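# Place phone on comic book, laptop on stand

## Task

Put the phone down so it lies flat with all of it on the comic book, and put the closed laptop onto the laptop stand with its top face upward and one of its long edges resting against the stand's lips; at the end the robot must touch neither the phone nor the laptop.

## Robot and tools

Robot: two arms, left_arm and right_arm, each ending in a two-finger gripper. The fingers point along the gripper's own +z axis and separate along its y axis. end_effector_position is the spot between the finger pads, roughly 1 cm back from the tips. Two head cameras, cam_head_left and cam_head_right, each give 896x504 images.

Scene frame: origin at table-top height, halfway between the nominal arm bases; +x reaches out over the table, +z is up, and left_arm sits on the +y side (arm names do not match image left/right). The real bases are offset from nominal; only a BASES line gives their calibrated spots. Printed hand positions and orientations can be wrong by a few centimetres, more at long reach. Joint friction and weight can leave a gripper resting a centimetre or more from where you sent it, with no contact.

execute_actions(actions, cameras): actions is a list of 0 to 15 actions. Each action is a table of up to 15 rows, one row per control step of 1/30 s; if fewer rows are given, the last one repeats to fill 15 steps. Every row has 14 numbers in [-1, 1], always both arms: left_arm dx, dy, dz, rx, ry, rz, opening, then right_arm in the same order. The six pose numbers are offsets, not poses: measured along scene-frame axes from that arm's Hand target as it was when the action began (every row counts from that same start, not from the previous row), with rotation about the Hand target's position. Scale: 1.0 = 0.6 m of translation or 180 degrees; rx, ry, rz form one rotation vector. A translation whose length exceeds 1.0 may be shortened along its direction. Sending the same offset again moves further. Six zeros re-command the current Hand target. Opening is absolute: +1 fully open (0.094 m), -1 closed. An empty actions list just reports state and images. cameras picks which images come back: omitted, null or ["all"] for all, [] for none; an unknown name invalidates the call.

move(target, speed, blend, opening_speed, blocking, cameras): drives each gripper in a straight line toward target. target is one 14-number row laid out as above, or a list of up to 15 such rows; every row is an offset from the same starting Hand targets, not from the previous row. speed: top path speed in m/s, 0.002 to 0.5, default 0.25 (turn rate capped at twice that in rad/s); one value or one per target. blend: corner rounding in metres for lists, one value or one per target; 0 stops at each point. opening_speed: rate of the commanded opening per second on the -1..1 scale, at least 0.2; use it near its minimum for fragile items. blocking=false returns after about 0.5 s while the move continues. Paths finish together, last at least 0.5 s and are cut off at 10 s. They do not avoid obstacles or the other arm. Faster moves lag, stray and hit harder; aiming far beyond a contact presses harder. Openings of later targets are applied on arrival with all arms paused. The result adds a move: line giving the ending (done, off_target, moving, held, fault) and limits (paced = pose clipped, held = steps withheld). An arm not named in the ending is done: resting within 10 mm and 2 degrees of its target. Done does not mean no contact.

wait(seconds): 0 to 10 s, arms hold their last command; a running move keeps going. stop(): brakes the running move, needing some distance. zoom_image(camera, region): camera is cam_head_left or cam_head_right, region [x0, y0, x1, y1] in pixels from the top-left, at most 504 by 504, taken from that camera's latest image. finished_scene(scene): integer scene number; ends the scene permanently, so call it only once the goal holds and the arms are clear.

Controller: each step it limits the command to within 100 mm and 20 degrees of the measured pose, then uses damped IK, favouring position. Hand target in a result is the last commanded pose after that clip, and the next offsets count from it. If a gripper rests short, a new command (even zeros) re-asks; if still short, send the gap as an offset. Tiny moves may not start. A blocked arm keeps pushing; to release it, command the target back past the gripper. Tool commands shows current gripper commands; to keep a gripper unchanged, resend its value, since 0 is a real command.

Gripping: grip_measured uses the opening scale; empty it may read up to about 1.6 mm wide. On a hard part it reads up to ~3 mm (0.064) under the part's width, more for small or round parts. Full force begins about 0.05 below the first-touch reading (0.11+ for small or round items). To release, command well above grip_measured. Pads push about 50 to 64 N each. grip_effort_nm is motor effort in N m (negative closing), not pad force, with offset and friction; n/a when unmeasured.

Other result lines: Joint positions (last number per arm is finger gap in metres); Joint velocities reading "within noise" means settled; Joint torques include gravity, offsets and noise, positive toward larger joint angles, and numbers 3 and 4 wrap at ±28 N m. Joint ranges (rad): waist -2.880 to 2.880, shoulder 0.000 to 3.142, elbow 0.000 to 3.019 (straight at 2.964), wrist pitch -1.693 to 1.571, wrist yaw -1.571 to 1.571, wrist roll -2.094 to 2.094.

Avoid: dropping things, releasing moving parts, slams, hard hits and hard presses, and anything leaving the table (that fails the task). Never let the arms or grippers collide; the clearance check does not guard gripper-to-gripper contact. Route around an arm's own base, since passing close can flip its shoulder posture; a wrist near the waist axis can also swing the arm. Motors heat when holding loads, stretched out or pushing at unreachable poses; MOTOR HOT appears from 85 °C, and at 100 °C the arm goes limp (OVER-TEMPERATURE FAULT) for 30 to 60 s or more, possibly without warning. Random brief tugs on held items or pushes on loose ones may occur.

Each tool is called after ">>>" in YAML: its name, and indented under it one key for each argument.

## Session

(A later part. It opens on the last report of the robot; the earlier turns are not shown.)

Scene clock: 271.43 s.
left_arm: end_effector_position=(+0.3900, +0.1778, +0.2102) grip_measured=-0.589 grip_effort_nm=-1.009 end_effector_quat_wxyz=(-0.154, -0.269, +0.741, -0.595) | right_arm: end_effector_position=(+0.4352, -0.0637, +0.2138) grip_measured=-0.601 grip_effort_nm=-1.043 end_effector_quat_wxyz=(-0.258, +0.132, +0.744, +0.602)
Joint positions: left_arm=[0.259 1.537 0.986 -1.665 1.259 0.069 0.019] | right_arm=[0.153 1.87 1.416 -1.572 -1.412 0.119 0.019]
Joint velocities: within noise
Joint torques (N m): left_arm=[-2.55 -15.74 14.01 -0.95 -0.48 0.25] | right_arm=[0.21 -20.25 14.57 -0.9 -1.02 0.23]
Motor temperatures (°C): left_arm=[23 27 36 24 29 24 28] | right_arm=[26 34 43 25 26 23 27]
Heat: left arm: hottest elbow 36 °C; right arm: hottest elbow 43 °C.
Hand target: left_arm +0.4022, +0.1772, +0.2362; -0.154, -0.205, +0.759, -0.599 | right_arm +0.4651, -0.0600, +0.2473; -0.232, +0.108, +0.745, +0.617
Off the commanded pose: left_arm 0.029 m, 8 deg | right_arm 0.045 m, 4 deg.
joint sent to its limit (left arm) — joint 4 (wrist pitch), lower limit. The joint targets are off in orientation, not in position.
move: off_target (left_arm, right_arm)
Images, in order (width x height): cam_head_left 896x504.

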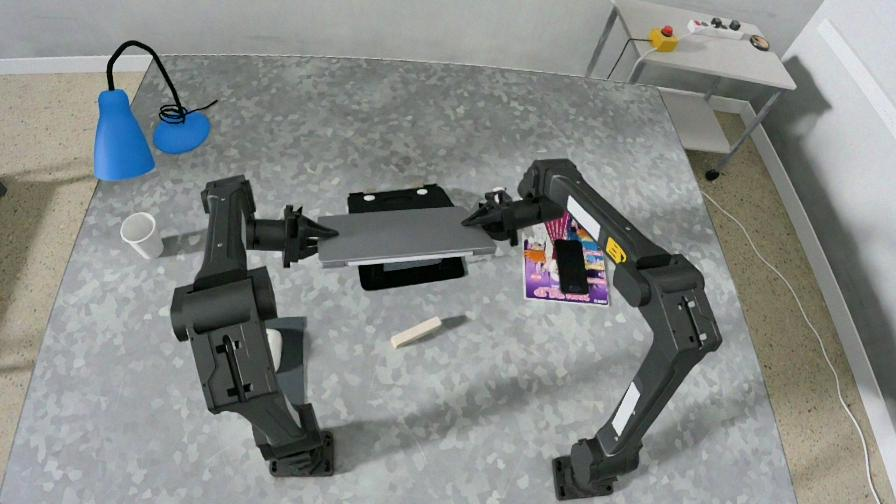

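>>> move:
  target: [0.06,0.015,-0.05,0,0,0.0,-1,0.06,0.015,-0.05,0,0,0,-1]
  speed: 0.07
  cameras: ["cam_head_left"]

>>> zoom_image:
  camera: "cam_head_left"
  region: [300, 140, 520, 320]

Scene clock: 275.50 s.
left_arm: end_effector_position=(+0.4253, +0.1883, +0.1828) grip_measured=-0.589 grip_effort_nm=-1.009 end_effector_quat_wxyz=(-0.165, -0.269, +0.738, -0.596) | right_arm: end_effector_position=(+0.4700, -0.0530, +0.1870) grip_measured=-0.601 grip_effort_nm=-1.038 end_effector_quat_wxyz=(-0.264, +0.132, +0.742, +0.602)
Joint positions: left_arm=[0.259 1.686 1.074 -1.665 1.257 0.112 0.019] | right_arm=[0.163 1.993 1.526 -1.573 -1.418 0.117 0.019]
Joint velocities: within noise
Joint torques (N m): left_arm=[-2.49 -16.85 13.19 -1.24 -0.53 0.49] | right_arm=[-0.03 -22.3 14.35 -0.59 -0.89 0.15]
Motor temperatures (°C): left_arm=[23 27 36 24 29 24 28] | right_arm=[26 35 44 25 27 23 27]
Heat: left arm: hottest elbow 36 °C; right arm: hottest elbow 44 °C.
Hand target: left_arm +0.4381, +0.1862, +0.2062; -0.154, -0.205, +0.759, -0.599 | right_arm +0.5011, -0.0509, +0.2175; -0.232, +0.108, +0.745, +0.617
Off the commanded pose: left_arm 0.027 m, 8 deg | right_arm 0.043 m, 5 deg.
joint sent to its limit (left arm) — joint 4 (wrist pitch), lower limit. The joint targets are off in orientation, not in position.
move: off_target (left_arm, right_arm)
Images, in order (width x height): cam_head_left 896x504.

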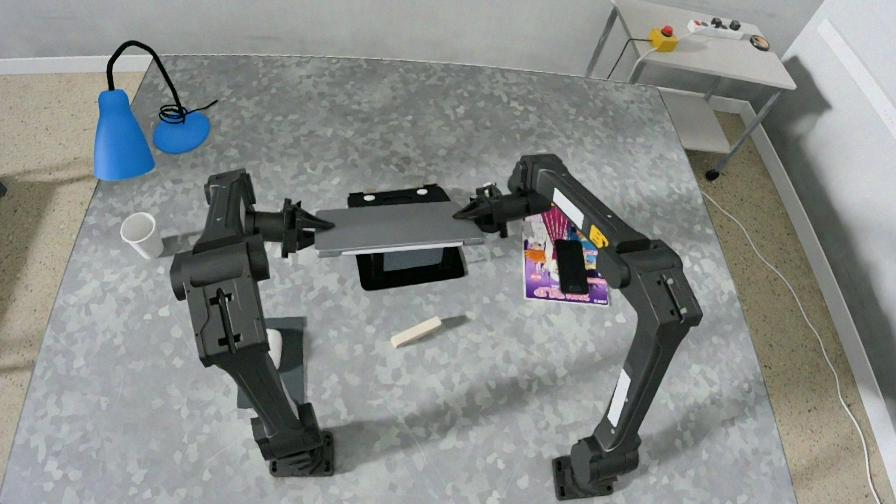

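Scaled by 2.291.

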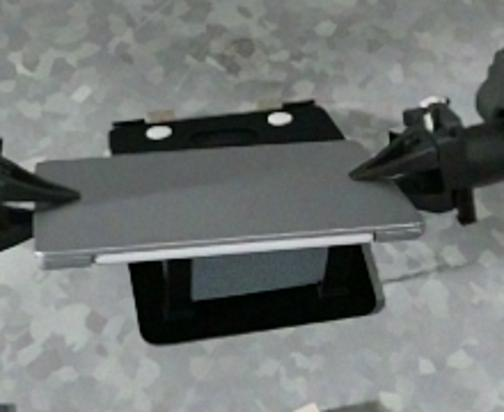

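>>> move:
  target: [0.05,-0.01,-0.04,0,0,0.0,-1,0.05,-0.01,-0.04,0,0,0,-1]
  speed: 0.06
  cameras: ["cam_head_left"]

>>> zoom_image:
  camera: "cam_head_left"
  region: [300, 140, 520, 320]

Scene clock: 280.13 s.
left_arm: end_effector_position=(+0.4552, +0.1898, +0.1582) grip_measured=-0.589 grip_effort_nm=-1.009 end_effector_quat_wxyz=(-0.172, -0.262, +0.735, -0.601) | right_arm: end_effector_position=(+0.4985, -0.0505, +0.1638) grip_measured=-0.601 grip_effort_nm=-1.043 end_effector_quat_wxyz=(-0.266, +0.129, +0.743, +0.601)
Joint positions: left_arm=[0.242 1.809 1.153 -1.664 1.27 0.151 0.019] | right_arm=[0.159 2.103 1.637 -1.637 -1.412 0.051 0.019]
Joint velocities: within noise
Joint torques (N m): left_arm=[-4.6 -18.02 12.66 -1.37 -0.43 0.43] | right_arm=[-0.97 -24.06 14 -1.22 -0.76 0.09]
Motor temperatures (°C): left_arm=[23 27 36 24 29 24 28] | right_arm=[26 35 45 25 27 23 27]
Heat: left arm: hottest elbow 36 °C; right arm: hottest elbow 45 °C.
Hand target: left_arm +0.4681, +0.1803, +0.1822; -0.154, -0.205, +0.759, -0.599 | right_arm +0.5311, -0.0569, +0.1934; -0.232, +0.108, +0.745, +0.617
Off the commanded pose: left_arm 0.029 m, 7 deg | right_arm 0.045 m, 5 deg.
joint sent to its limit (left arm) — joint 4 (wrist pitch), lower limit. The joint targets still meet the commanded pose.
move: off_target (left_arm, right_arm)
Images, in order (width x height): cam_head_left 896x504.

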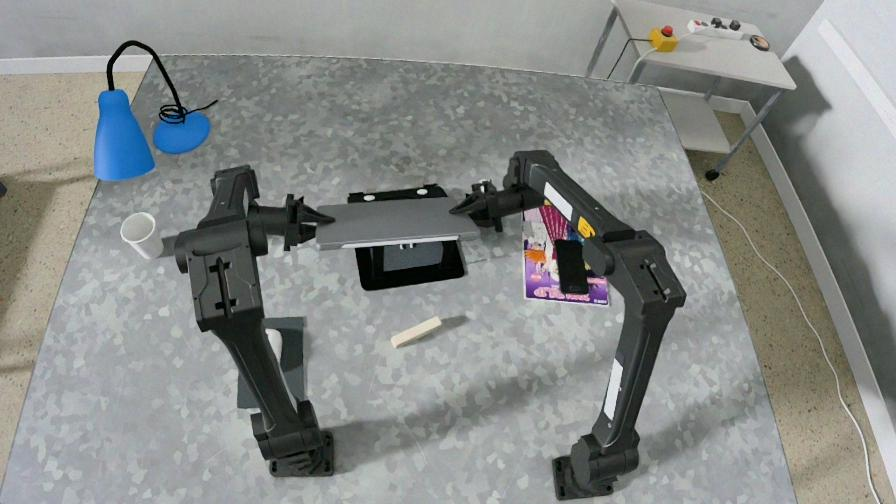

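Scaled by 2.291.

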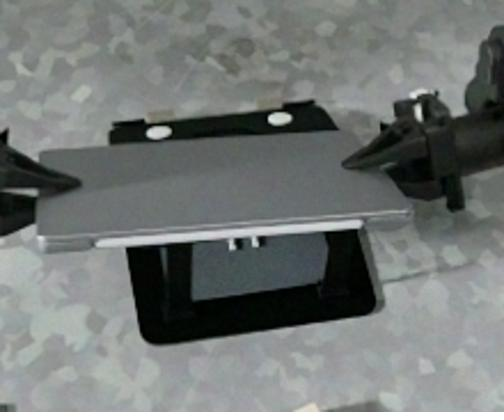

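>>> move:
  target: [0.04,0,-0.04,0,0,0.0,-1,0.04,0,-0.04,0,0,0,-1]
  speed: 0.06
  cameras: ["cam_head_left"]

>>> zoom_image:
  camera: "cam_head_left"
  region: [300, 140, 520, 320]

Scene clock: 284.87 s.
left_arm: end_effector_position=(+0.4797, +0.1908, +0.1335) grip_measured=-0.589 grip_effort_nm=-1.009 end_effector_quat_wxyz=(-0.177, -0.256, +0.733, -0.604) | right_arm: end_effector_position=(+0.5224, -0.0491, +0.1399) grip_measured=-0.601 grip_effort_nm=-1.038 end_effector_quat_wxyz=(-0.266, +0.128, +0.743, +0.601)
Joint positions: left_arm=[0.23 1.911 1.222 -1.655 1.278 0.173 0.019] | right_arm=[0.155 2.197 1.73 -1.667 -1.41 0.019 0.019]
Joint velocities: within noise
Joint torques (N m): left_arm=[-4.31 -20.25 12.03 -1.17 -0.51 0.47] | right_arm=[-1.14 -25.29 13.93 -1.11 -0.75 0.03]
Motor temperatures (°C): left_arm=[23 28 36 24 29 24 28] | right_arm=[26 35 46 25 27 23 27]
Heat: left arm: hottest elbow 36 °C; right arm: hottest elbow 46 °C.
Hand target: left_arm +0.4922, +0.1803, +0.1583; -0.154, -0.204, +0.759, -0.599 | right_arm +0.5552, -0.0570, +0.1693; -0.232, +0.108, +0.745, +0.617
Off the commanded pose: left_arm 0.030 m, 7 deg | right_arm 0.045 m, 5 deg.
joint sent to its limit (right arm) — joint 4 (wrist pitch), lower limit. The joint targets are off in position, not in orientation.
move: off_target (left_arm, right_arm)
Images, in order (width x height): cam_head_left 896x504.

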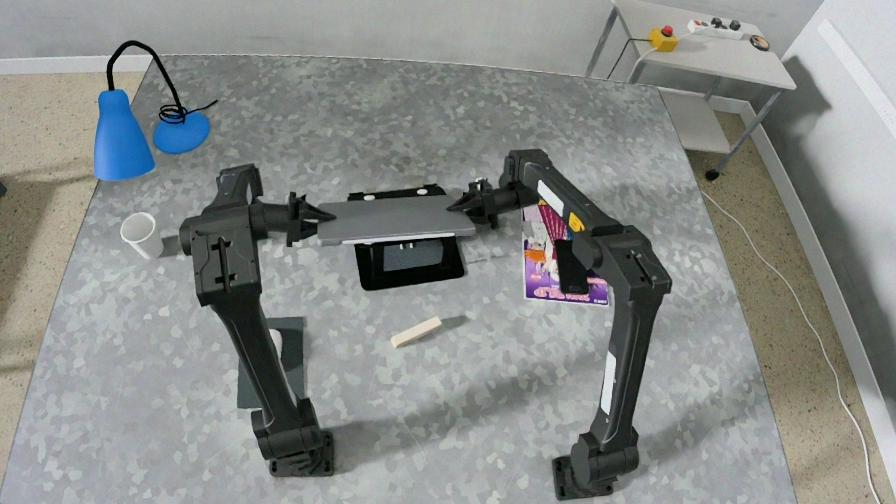

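Scaled by 2.291.

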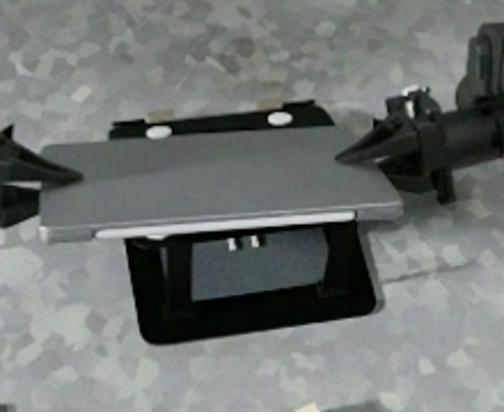

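>>> move:
  target: [0.035,-0.01,-0.045,0,0,0.0,-1,0.035,-0.01,-0.045,0,0,0,-1]
  speed: 0.05
  cameras: ["cam_head_left"]

>>> zoom_image:
  camera: "cam_head_left"
  region: [300, 140, 520, 320]

Scene clock: 289.07 s.
left_arm: end_effector_position=(+0.5026, +0.1865, +0.1122) grip_measured=-0.589 grip_effort_nm=-1.009 end_effector_quat_wxyz=(-0.168, -0.248, +0.734, -0.610) | right_arm: end_effector_position=(+0.5461, -0.0531, +0.1229) grip_measured=-0.609 grip_effort_nm=-1.033 end_effector_quat_wxyz=(-0.255, +0.123, +0.745, +0.604)
Joint positions: left_arm=[0.21 1.981 1.271 -1.585 1.301 0.147 0.019] | right_arm=[0.142 2.267 1.813 -1.67 -1.405 0.003 0.018]
Joint velocities: within noise
Joint torques (N m): left_arm=[-3.84 -21.13 11.3 -0.98 -0.78 0.26] | right_arm=[-1.14 -25.29 13.41 -1.01 -0.71 0.11]
Motor temperatures (°C): left_arm=[23 28 36 24 29 24 29] | right_arm=[26 36 46 25 27 23 27]
Heat: left arm: hottest elbow 36 °C; right arm: hottest elbow 46 °C.
Hand target: left_arm +0.5132, +0.1743, +0.1312; -0.154, -0.205, +0.759, -0.599 | right_arm +0.5761, -0.0630, +0.1424; -0.232, +0.108, +0.745, +0.617
Off the commanded pose: left_arm 0.025 m, 6 deg | right_arm 0.037 m, 3 deg.
joint sent to its limit (right arm) — joint 4 (wrist pitch), lower limit. The joint targets are off in position, not in orientation.
move: off_target (left_arm, right_arm)
Images, in order (width x height): cam_head_left 896x504.

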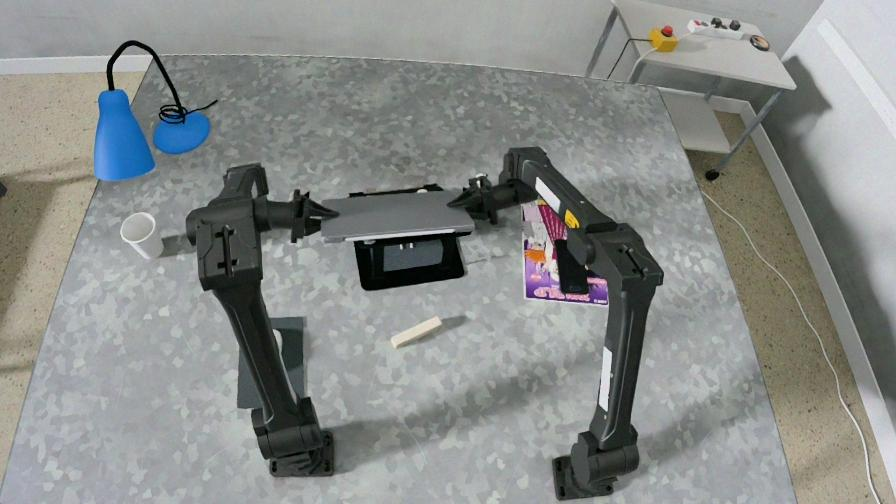

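Scaled by 2.291.

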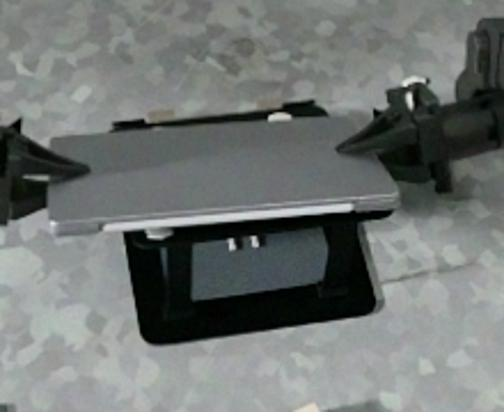

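>>> move:
  target: [-0.01,0,-0.035,0,0,0.0,-1,-0.01,0,-0.045,0,0,0,-1]
  speed: 0.05
  cameras: ["cam_head_left"]

>>> zoom_image:
  camera: "cam_head_left"
  region: [300, 140, 520, 320]

Scene clock: 293.37 s.
left_arm: end_effector_position=(+0.5067, +0.1858, +0.1047) grip_measured=-0.587 grip_effort_nm=-1.009 end_effector_quat_wxyz=(-0.157, -0.240, +0.737, -0.612) | right_arm: end_effector_position=(+0.5497, -0.0539, +0.1176) grip_measured=-0.623 grip_effort_nm=-1.033 end_effector_quat_wxyz=(-0.244, +0.114, +0.743, +0.612)
Joint positions: left_arm=[0.207 1.992 1.271 -1.543 1.307 0.145 0.019] | right_arm=[0.139 2.283 1.822 -1.67 -1.416 -0.036 0.018]
Joint velocities: within noise
Joint torques (N m): left_arm=[-4.07 -19.49 8.42 -0.79 -1.18 0.4] | right_arm=[-0.85 -23.59 11.63 -0.96 -0.35 0.04]
Motor temperatures (°C): left_arm=[23 28 36 24 29 24 29] | right_arm=[26 36 46 25 27 23 27]
Heat: left arm: hottest elbow 36 °C; right arm: hottest elbow 46 °C.
Hand target: left_arm +0.5072, +0.1743, +0.1103; -0.154, -0.205, +0.759, -0.599 | right_arm +0.5701, -0.0629, +0.1153; -0.232, +0.108, +0.745, +0.617
Off the commanded pose: left_arm 0.013 m, 5 deg | right_arm 0.022 m, 2 deg.
joint sent to its limit (right arm) — joint 4 (wrist pitch), lower limit. The joint targets still meet the commanded pose.
move: off_target (left_arm, right_arm)
Images, in order (width x height): cam_head_left 896x504.

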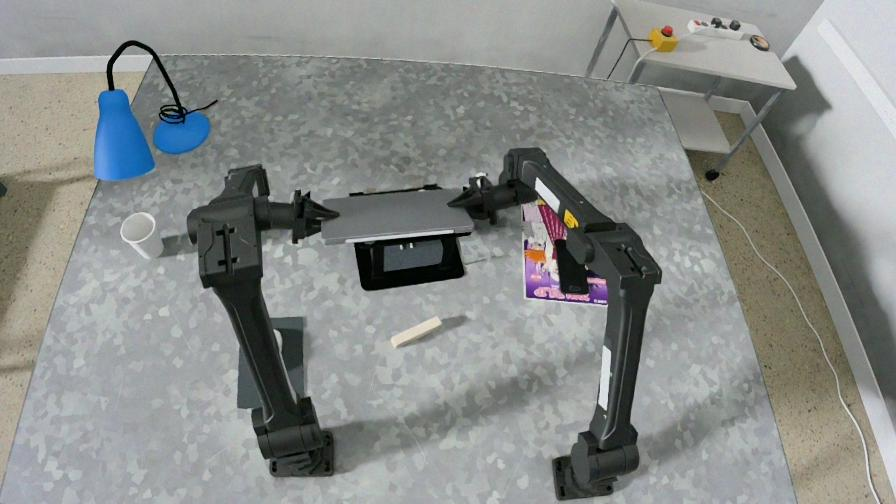

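Scaled by 2.291.

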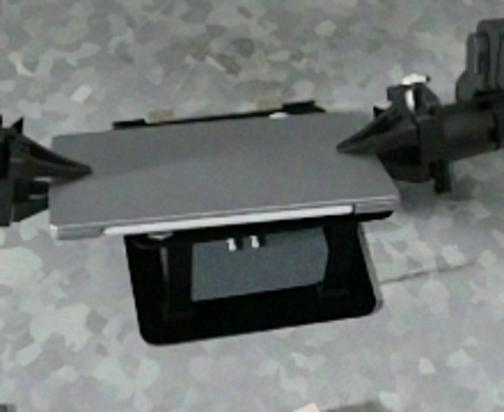

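>>> move:
  target: [-0.012,0,-0.035,0,0,0.0,-1,-0.022,0,-0.035,0,0,0,-1]
  speed: 0.05
  cameras: ["cam_head_left"]

>>> zoom_image:
  camera: "cam_head_left"
  region: [300, 140, 520, 320]

Scene clock: 296.67 s.
left_arm: end_effector_position=(+0.5098, +0.1856, +0.0969) grip_measured=-0.579 grip_effort_nm=-1.013 end_effector_quat_wxyz=(-0.143, -0.228, +0.740, -0.616) | right_arm: end_effector_position=(+0.5516, -0.0541, +0.1153) grip_measured=-0.632 grip_effort_nm=-1.038 end_effector_quat_wxyz=(-0.232, +0.102, +0.745, +0.617)
Joint positions: left_arm=[0.205 2.006 1.271 -1.509 1.312 0.162 0.02] | right_arm=[0.139 2.286 1.822 -1.653 -1.419 -0.055 0.017]
Joint velocities: within noise
Joint torques (N m): left_arm=[-2.67 -17.73 5.67 -0.39 -1.46 0.33] | right_arm=[-0.56 -23.47 7.46 -0.29 -0.33 -0.05]
Motor temperatures (°C): left_arm=[23 28 36 24 30 24 29] | right_arm=[26 37 47 25 26 23 28]
Heat: left arm: hottest elbow 36 °C; right arm: hottest elbow 47 °C.
Hand target: left_arm +0.5000, +0.1742, +0.0893; -0.154, -0.205, +0.759, -0.599 | right_arm +0.5568, -0.0629, +0.0943; -0.232, +0.108, +0.745, +0.617
Off the commanded pose: left_arm 0.017 m, 4 deg | right_arm 0.023 m, 1 deg.
move: off_target (left_arm, right_arm)
Images, in order (width x height): cam_head_left 896x504.

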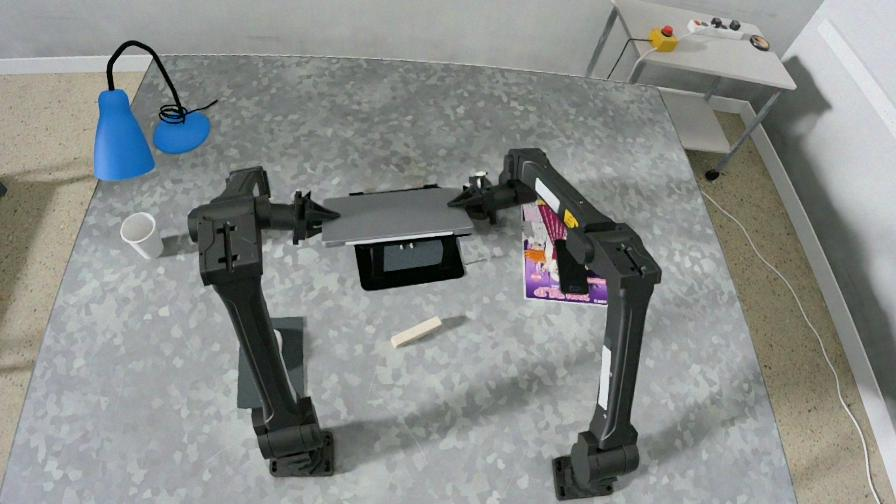

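Scaled by 2.291.

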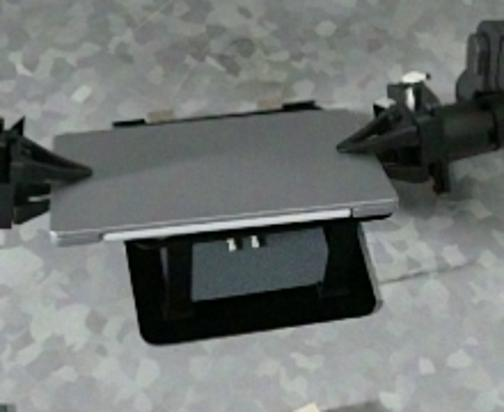

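>>> move:
  target: [0.012,0.015,0.008,0,0,0.0,-1,0.0,0.012,0.022,0,0,0,-1]
  speed: 0.05
  cameras: []

>>> move:
  target: [0,0,0,0,0,0.0,-0.25,0.0,0.0,0,0,0,0,-0.3]
  opening_speed: 0.2
  cameras: ["cam_head_left"]

>>> zoom_image:
  camera: "cam_head_left"
  region: [300, 140, 520, 320]

Scene clock: 300.60 s.
left_arm: end_effector_position=(+0.5085, +0.1852, +0.0925) grip_measured=-0.573 grip_effort_nm=-1.009 end_effector_quat_wxyz=(-0.147, -0.229, +0.738, -0.617) | right_arm: end_effector_position=(+0.5534, -0.0537, +0.1146) grip_measured=-0.639 grip_effort_nm=-1.043 end_effector_quat_wxyz=(-0.233, +0.105, +0.744, +0.618)
Joint positions: left_arm=[0.205 2.019 1.271 -1.52 1.314 0.178 0.02] | right_arm=[0.139 2.286 1.822 -1.634 -1.421 -0.031 0.017]
Joint velocities: within noise
Joint torques (N m): left_arm=[-1.73 -18.78 8.72 -1.68 -1.79 0.38] | right_arm=[0.26 -25.52 7.56 -0.05 -0.44 0.14]
Motor temperatures (°C): left_arm=[23 28 35 24 30 24 29] | right_arm=[26 37 46 25 26 23 28]
Heat: left arm: hottest elbow 35 °C; right arm: hottest elbow 46 °C.
Hand target: left_arm +0.5072, +0.1832, +0.0940; -0.154, -0.205, +0.759, -0.599 | right_arm +0.5568, -0.0557, +0.1075; -0.232, +0.108, +0.745, +0.616
Off the commanded pose: left_arm 0.003 m, 4 deg | right_arm 0.008 m, 0 deg.
move: off_target (left_arm)
No camera images: "cameras" was empty.

Scene clock: 304.60 s.
left_arm: end_effector_position=(+0.5022, +0.1866, +0.0893) grip_measured=-0.253 grip_effort_nm=0.129 end_effector_quat_wxyz=(-0.156, -0.214, +0.755, -0.600) | right_arm: end_effector_position=(+0.5558, -0.0529, +0.1183) grip_measured=-0.302 grip_effort_nm=0.110 end_effector_quat_wxyz=(-0.229, +0.106, +0.739, +0.625)
Joint positions: left_arm=[0.205 2.019 1.28 -1.551 1.256 0.214 0.035] | right_arm=[0.139 2.284 1.822 -1.624 -1.44 -0.025 0.033]
Joint velocities: within noise
Joint torques (N m): left_arm=[-2.73 -17.79 8.5 -1.26 0.3 0.16] | right_arm=[0.26 -25.35 7.54 -0.28 0.2 0.12]
Motor temperatures (°C): left_arm=[23 28 35 24 31 24 29] | right_arm=[26 38 46 25 26 23 27]
Heat: left arm: hottest elbow 35 °C; right arm: hottest elbow 46 °C.
Hand target: left_arm +0.5072, +0.1832, +0.0940; -0.154, -0.205, +0.759, -0.599 | right_arm +0.5568, -0.0557, +0.1076; -0.232, +0.108, +0.745, +0.617
Off the commanded pose: left_arm 0.008 m, 1 deg | right_arm 0.011 m, 1 deg.
move: off_target (right_arm)
Images, in order (width x height): cam_head_left 896x504.

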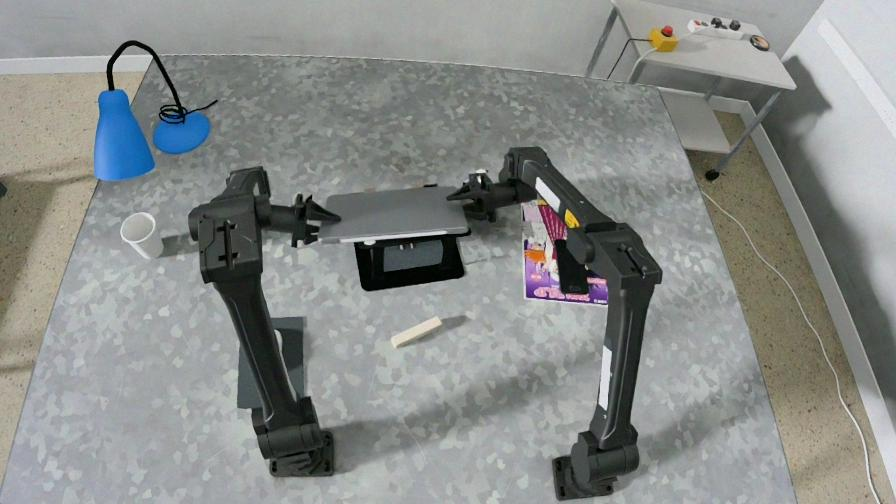

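Scaled by 2.291.

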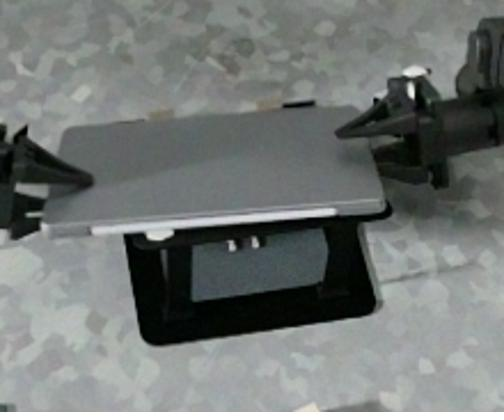

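>>> move:
  target: [0,0,0,0,0,0.0,0.1,0.0,0.0,0,0,0,0,0.1]
  opening_speed: 0.3
  cameras: ["cam_head_left","cam_head_right"]

>>> zoom_image:
  camera: "cam_head_left"
  region: [300, 140, 520, 320]

>>> zoom_image:
  camera: "cam_head_right"
  region: [300, 140, 520, 320]

Scene clock: 308.87 s.
left_arm: end_effector_position=(+0.5020, +0.1865, +0.0895) grip_measured=+0.098 grip_effort_nm=0.129 end_effector_quat_wxyz=(-0.156, -0.215, +0.755, -0.600) | right_arm: end_effector_position=(+0.5589, -0.0523, +0.1258) grip_measured=+0.096 grip_effort_nm=0.134 end_effector_quat_wxyz=(-0.223, +0.102, +0.737, +0.630)
Joint positions: left_arm=[0.205 2.019 1.28 -1.553 1.256 0.215 0.052] | right_arm=[0.139 2.277 1.83 -1.618 -1.448 -0.02 0.052]
Joint velocities: within noise
Joint torques (N m): left_arm=[-2.49 -18.02 8.32 -1.05 0.33 0.17] | right_arm=[0.32 -24.76 7.05 -0.4 0.46 0.11]
Motor temperatures (°C): left_arm=[23 29 35 24 30 24 28] | right_arm=[26 38 45 25 26 23 27]
Heat: left arm: hottest elbow 35 °C; right arm: hottest elbow 45 °C.
Hand target: left_arm +0.5072, +0.1832, +0.0940; -0.154, -0.205, +0.759, -0.599 | right_arm +0.5569, -0.0556, +0.1075; -0.232, +0.108, +0.745, +0.617
Off the commanded pose: left_arm 0.008 m, 1 deg | right_arm 0.019 m, 2 deg.
move: off_target (right_arm)

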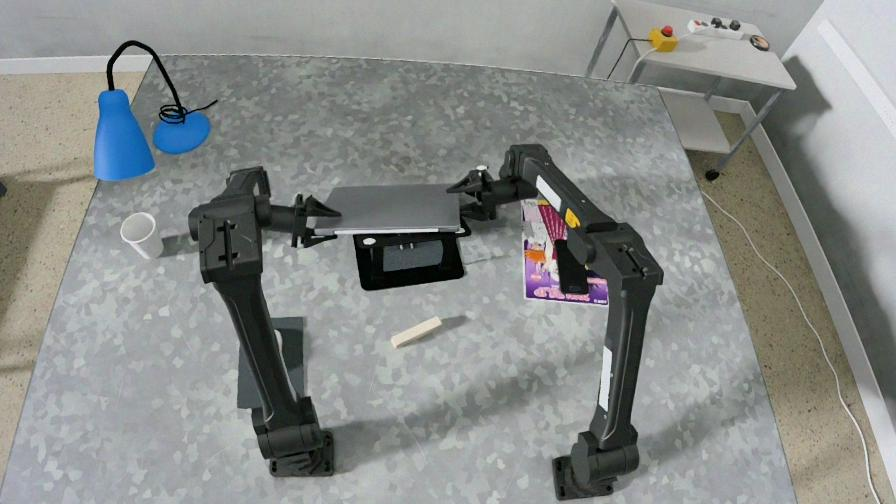

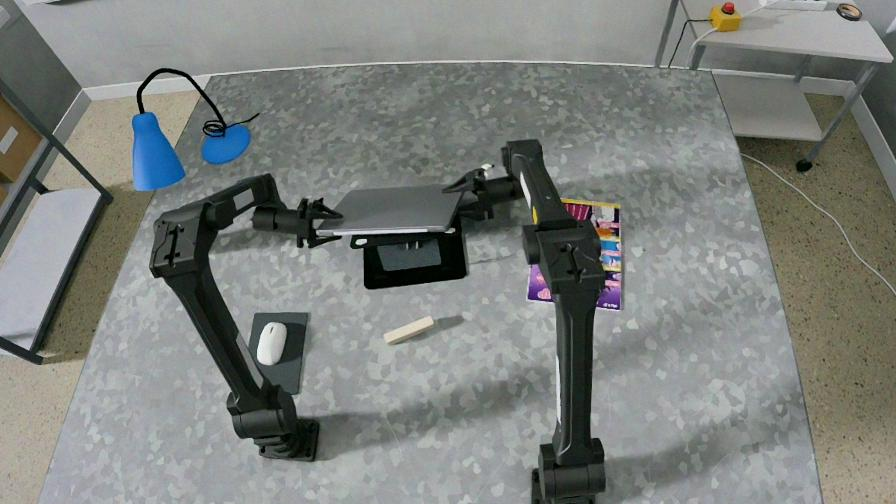

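Scaled by 2.291.

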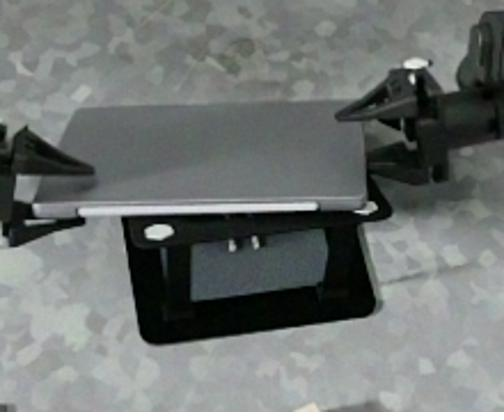

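Scaled by 2.291.

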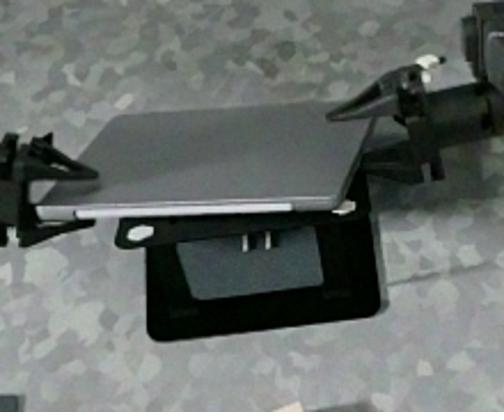

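>>> move:
  target: [0,0,-0.015,0,0,0.0,0.6,0.0,-0.03,0.02,0,0,0,0.3]
  opening_speed: 0.3
  speed: 0.03
  cameras: ["cam_head_left","cam_head_right"]

>>> zoom_image:
  camera: "cam_head_left"
  region: [300, 140, 520, 320]

>>> zoom_image:
  camera: "cam_head_right"
  region: [300, 140, 520, 320]

Scene clock: 315.67 s.
left_arm: end_effector_position=(+0.5017, +0.1864, +0.0871) grip_measured=+0.597 grip_effort_nm=0.134 end_effector_quat_wxyz=(-0.158, -0.216, +0.754, -0.600) | right_arm: end_effector_position=(+0.5563, -0.0596, +0.1328) grip_measured=+0.298 grip_effort_nm=0.115 end_effector_quat_wxyz=(-0.222, +0.102, +0.741, +0.625)
Joint positions: left_arm=[0.205 2.025 1.28 -1.553 1.256 0.216 0.075] | right_arm=[0.128 2.265 1.83 -1.666 -1.432 -0.057 0.061]
Joint velocities: within noise
Joint torques (N m): left_arm=[-1.96 -17.61 7.91 -0.36 0.34 0.15] | right_arm=[-1.03 -25.23 6.93 -1.03 0.41 -0.02]
Motor temperatures (°C): left_arm=[23 29 35 24 30 24 28] | right_arm=[26 39 44 25 26 23 27]
Heat: left arm: hottest elbow 35 °C; right arm: hottest elbow 44 °C.
Hand target: left_arm +0.5072, +0.1832, +0.0851; -0.154, -0.205, +0.759, -0.599 | right_arm +0.5569, -0.0738, +0.1196; -0.232, +0.108, +0.745, +0.617
Off the commanded pose: left_arm 0.007 m, 1 deg | right_arm 0.019 m, 2 deg.
joint sent to its limit (right arm) — joint 4 (wrist pitch), lower limit. The joint targets still meet the commanded pose.
move: off_target (right_arm)

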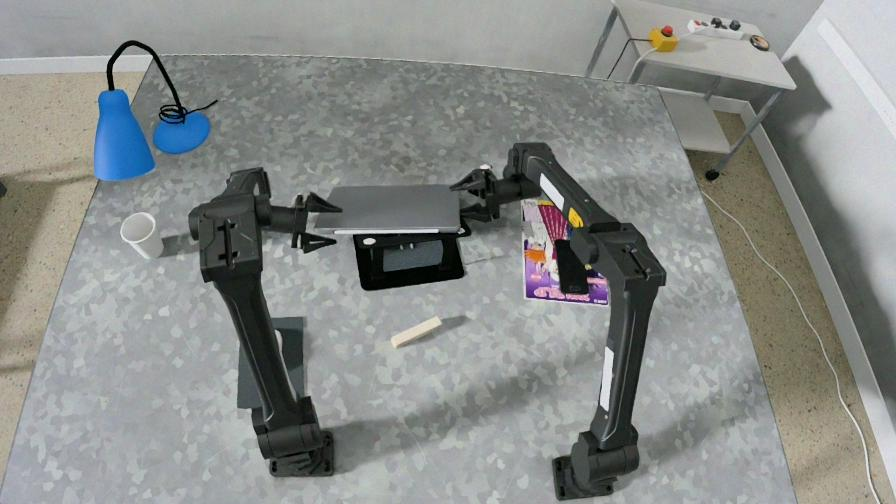

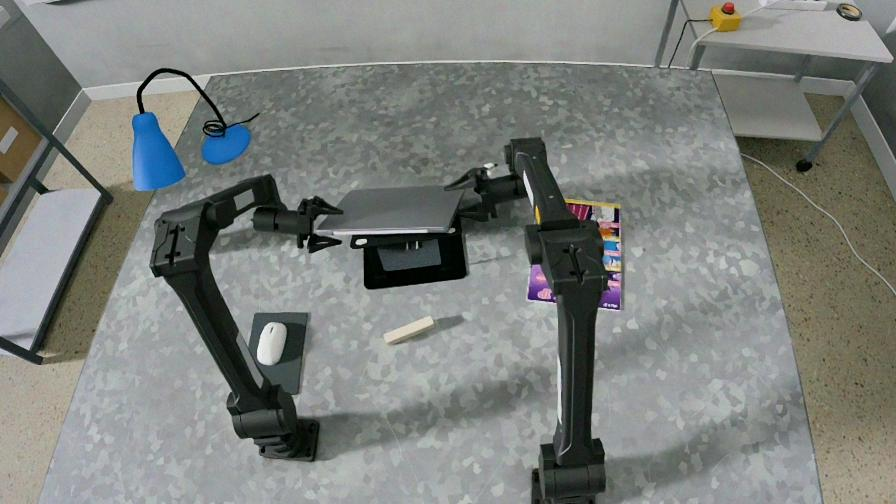

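Scaled by 2.291.

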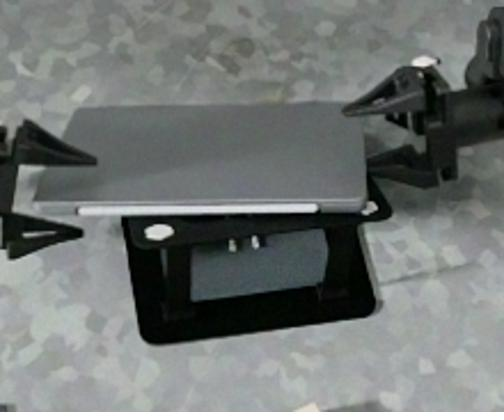

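Scaled by 2.291.

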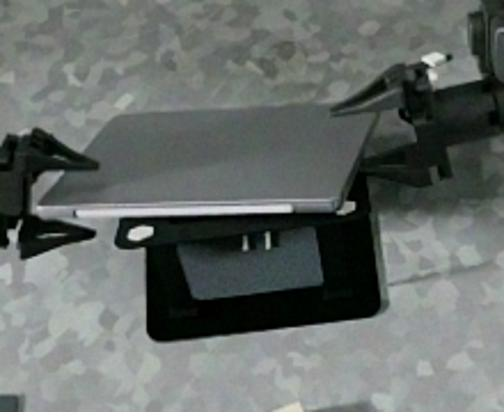

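>>> move:
  target: [0,0.17,0.0,0,0,0.0,0.6,0.0,-0.17,0.02,0,0,0,0.3]
  speed: 0.08
  cameras: ["cam_head_left","cam_head_right"]

>>> zoom_image:
  camera: "cam_head_left"
  region: [320, 160, 500, 300]

>>> zoom_image:
  camera: "cam_head_right"
  region: [300, 160, 480, 300]

Scene clock: 320.93 s.
left_arm: end_effector_position=(+0.4937, +0.2749, +0.0780) grip_measured=+0.598 grip_effort_nm=0.129 end_effector_quat_wxyz=(-0.133, -0.238, +0.768, -0.579) | right_arm: end_effector_position=(+0.5613, -0.1725, +0.1266) grip_measured=+0.299 grip_effort_nm=0.061 end_effector_quat_wxyz=(-0.174, +0.152, +0.762, +0.604)
Joint positions: left_arm=[0.382 2.061 1.335 -1.665 1.124 0.345 0.075] | right_arm=[-0.055 2.208 1.749 -1.67 -1.322 -0.095 0.061]
Joint velocities: within noise
Joint torques (N m): left_arm=[-1.61 -18.08 10.73 -1.4 0.25 0.17] | right_arm=[0.21 -26.4 6.06 -1.01 -0.43 0.03]
Motor temperatures (°C): left_arm=[23 29 35 24 30 24 28] | right_arm=[26 39 43 25 26 23 27]
Heat: left arm: hottest elbow 35 °C; right arm: hottest elbow 43 °C.
Hand target: left_arm +0.5072, +0.2852, +0.0851; -0.154, -0.204, +0.759, -0.599 | right_arm +0.5568, -0.1757, +0.1316; -0.232, +0.108, +0.745, +0.617
Off the commanded pose: left_arm 0.018 m, 5 deg | right_arm 0.007 m, 9 deg.
joint sent to its limit (left arm) — joint 4 (wrist pitch), lower limit. The joint targets are off in orientation, not in position.
joint sent to its limit (right arm) — joint 4 (wrist pitch), lower limit. The joint targets are off in orientation, not in position.
move: off_target (left_arm, right_arm)

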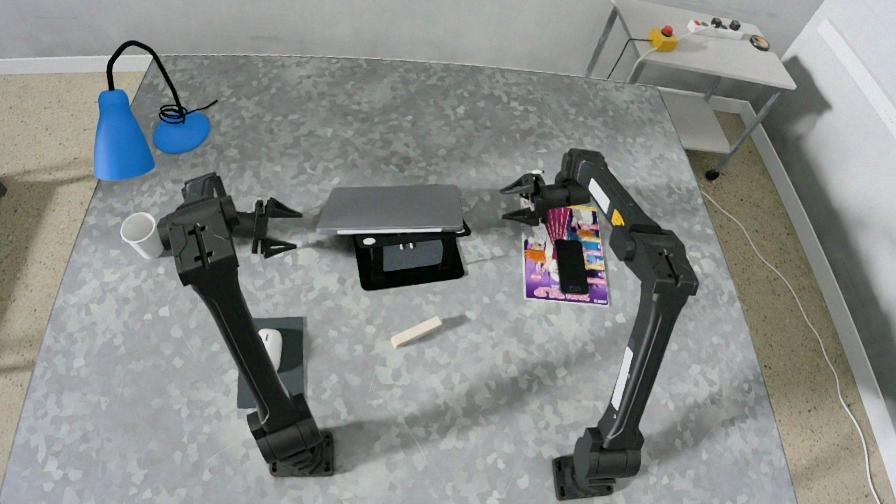

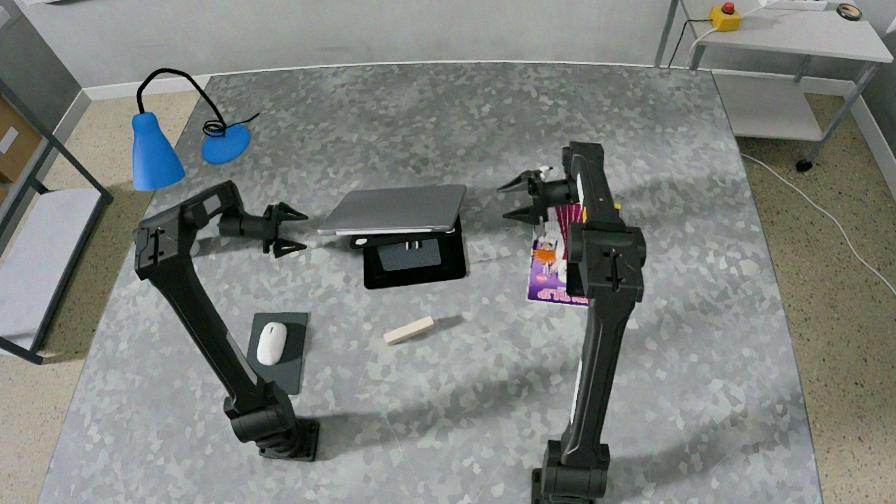

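Scaled by 2.800.

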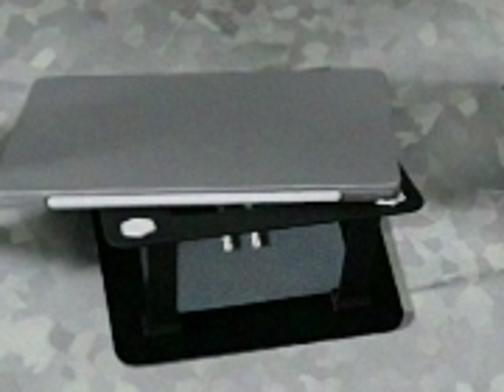

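Scaled by 2.800.

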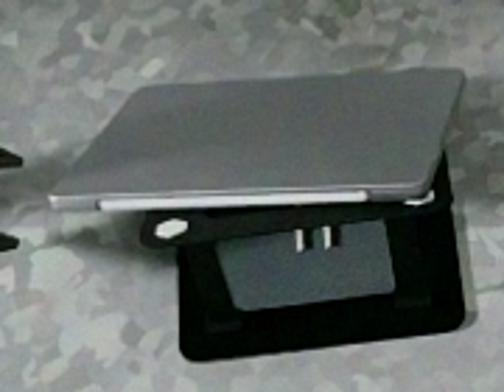

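>>> move:
  target:
    - [0,0.03,0.2,0,0,0.0,0.6,-0.1,-0.05,0.07,0,0,0,-1]
    - [0,0.03,0.3,0,0,0.0,0.6,-0.27,-0.03,0.065,0,0,0,-1]
    - [-0.2,0.03,0.3,0,0,0.0,0.6,-0.27,0.17,0.065,0,0,0,-1]
  speed: 0.15
  cameras: ["cam_head_left","cam_head_right"]

>>> zoom_image:
  camera: "cam_head_left"
  region: [320, 160, 500, 300]

>>> zoom_image:
  camera: "cam_head_right"
  region: [300, 160, 480, 300]

Scene clock: 330.13 s.
left_arm: end_effector_position=(+0.3936, +0.3006, +0.2612) grip_measured=+0.598 grip_effort_nm=0.125 end_effector_quat_wxyz=(-0.001, -0.322, +0.779, -0.538) | right_arm: end_effector_position=(+0.3955, -0.0765, +0.1704) grip_measured=-0.992 grip_effort_nm=-0.447 end_effector_quat_wxyz=(-0.232, +0.110, +0.744, +0.617)
Joint positions: left_arm=[0.56 1.412 1.11 -1.671 1.095 0.051 0.075] | right_arm=[0.139 1.836 1.223 -1.436 -1.423 0.024 0]
Joint velocities: left_arm=[-0.005 0.005 -0.012 0.012 -0.154 0.022 -0.001] | right_arm=[within noise]
Joint torques (N m): left_arm=[-0.26 -13.39 8.17 -0.53 0.42 0.18] | right_arm=[1.03 -18.96 6.56 -0.1 -0.54 0.15]
Motor temperatures (°C): left_arm=[23 29 36 24 29 24 28] | right_arm=[26 40 42 25 26 23 26]
Heat: left arm: hottest elbow 36 °C; right arm: hottest elbow 42 °C.
Hand target: left_arm +0.3872, +0.3032, +0.2650; -0.133, -0.222, +0.764, -0.592 | right_arm +0.3949, -0.0737, +0.1706; -0.232, +0.108, +0.745, +0.617
Off the commanded pose: left_arm 0.008 m, 23 deg; orientation clipped | right_arm 0.003 m, 0 deg.
joint sent to its limit (left arm) — joint 4 (wrist pitch), lower limit. The joint targets are off in orientation, not in position.
move: off_target (left_arm); limits=paced

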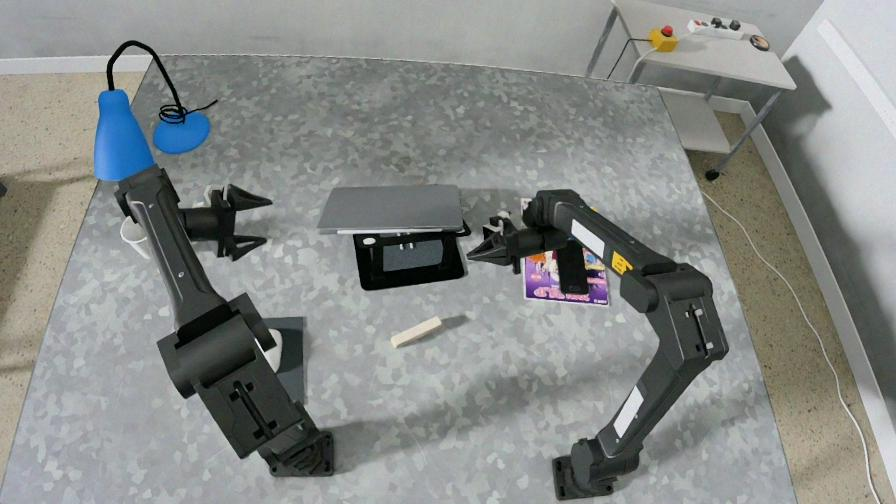

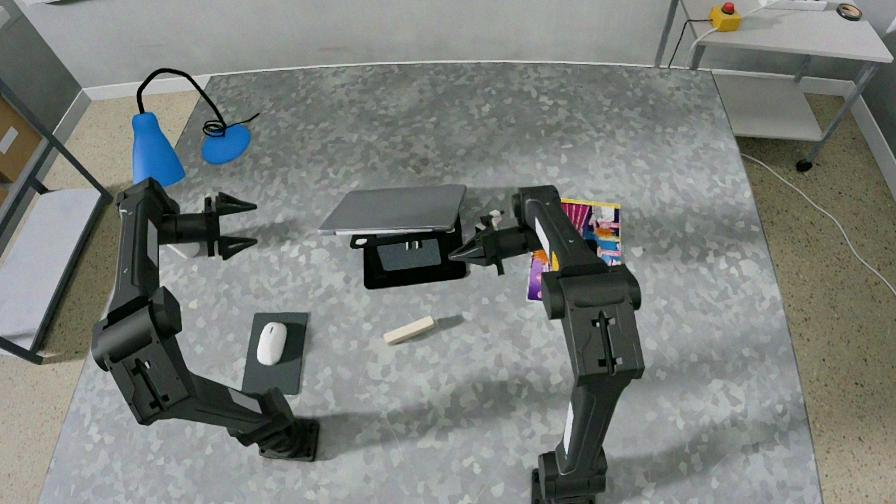

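Scaled by 2.800.

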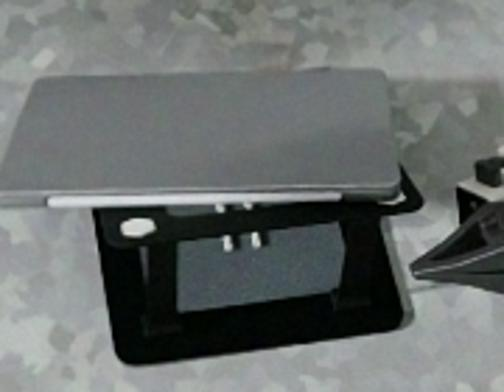

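Scaled by 2.800.

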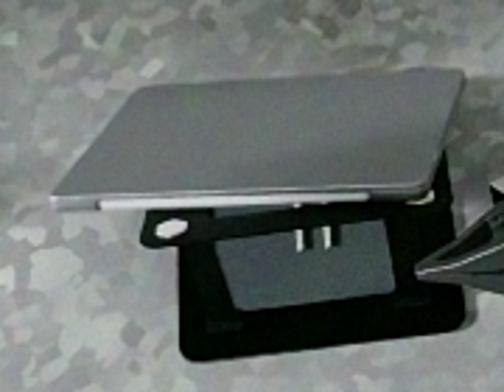

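>>> move:
  target:
    - [0,0,0,0,0,0.0,0.6,0,0.05,-0.01,0,0,0,-1]
    - [0,0,0,0,0,0.0,0.6,0.1,0.05,-0.01,0,0,0,-1]
  speed: 0.06
  cameras: ["cam_head_left","cam_head_right"]

>>> zoom_image:
  camera: "cam_head_left"
  region: [320, 160, 500, 300]

>>> zoom_image:
  camera: "cam_head_right"
  region: [300, 160, 480, 300]

Scene clock: 336.53 s.
left_arm: end_effector_position=(+0.3936, +0.3006, +0.2612) grip_measured=+0.598 grip_effort_nm=0.129 end_effector_quat_wxyz=(-0.001, -0.322, +0.779, -0.538) | right_arm: end_effector_position=(+0.4337, -0.0422, +0.1676) grip_measured=-0.992 grip_effort_nm=-0.437 end_effector_quat_wxyz=(-0.238, +0.110, +0.743, +0.615)
Joint positions: left_arm=[0.56 1.412 1.11 -1.671 1.095 0.051 0.075] | right_arm=[0.195 1.882 1.308 -1.17 -1.439 0.341 0]
Joint velocities: within noise
Joint torques (N m): left_arm=[-0.62 -13.16 8.29 -0.85 0.35 0.16] | right_arm=[-0.26 -17.26 11.1 -0.16 -0.51 0.06]
Motor temperatures (°C): left_arm=[23 29 36 24 29 24 28] | right_arm=[26 39 42 25 26 23 26]
Heat: left arm: hottest elbow 36 °C; right arm: hottest elbow 42 °C.
Hand target: left_arm +0.3872, +0.3032, +0.2650; -0.133, -0.222, +0.763, -0.592 | right_arm +0.4549, -0.0438, +0.1646; -0.232, +0.108, +0.745, +0.617
Off the commanded pose: left_arm 0.008 m, 20 deg | right_arm 0.021 m, 1 deg.
joint sent to its limit (left arm) — joint 4 (wrist pitch), lower limit. The joint targets are off in orientation, not in position.
move: off_target (left_arm, right_arm)

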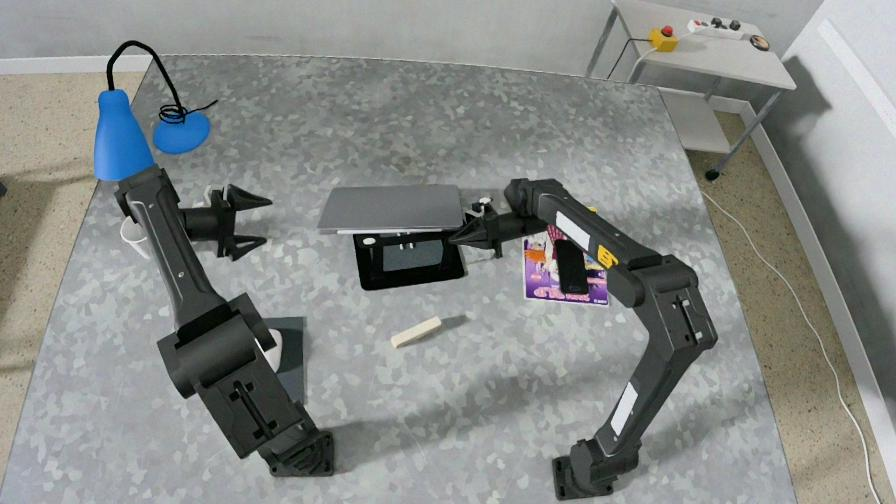

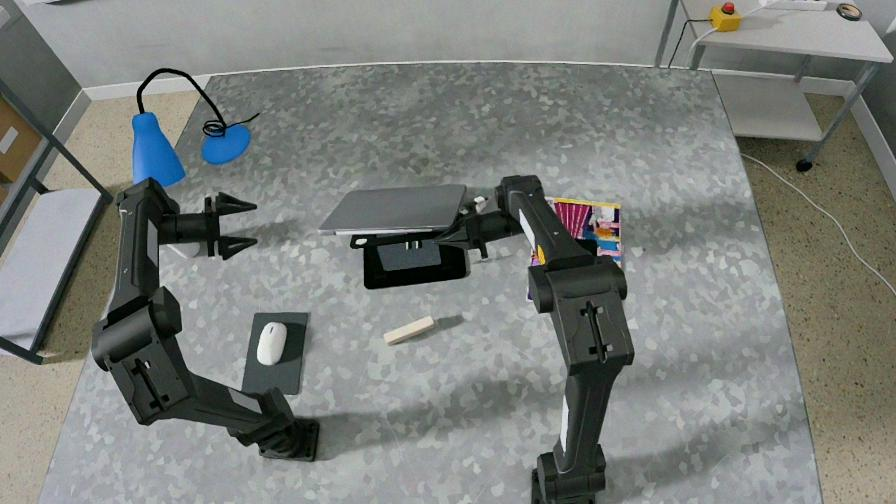

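Scaled by 2.800.

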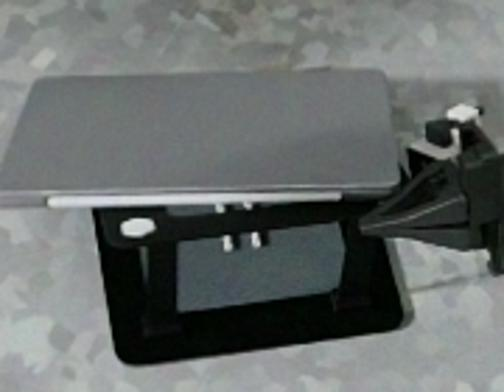

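Scaled by 2.800.

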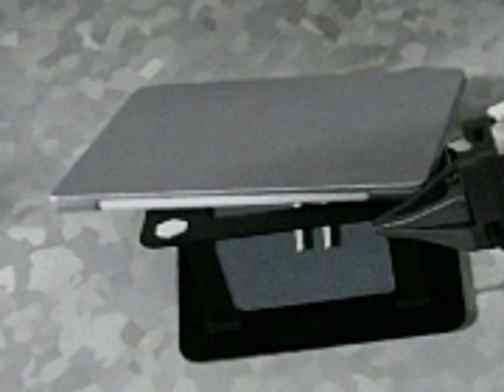

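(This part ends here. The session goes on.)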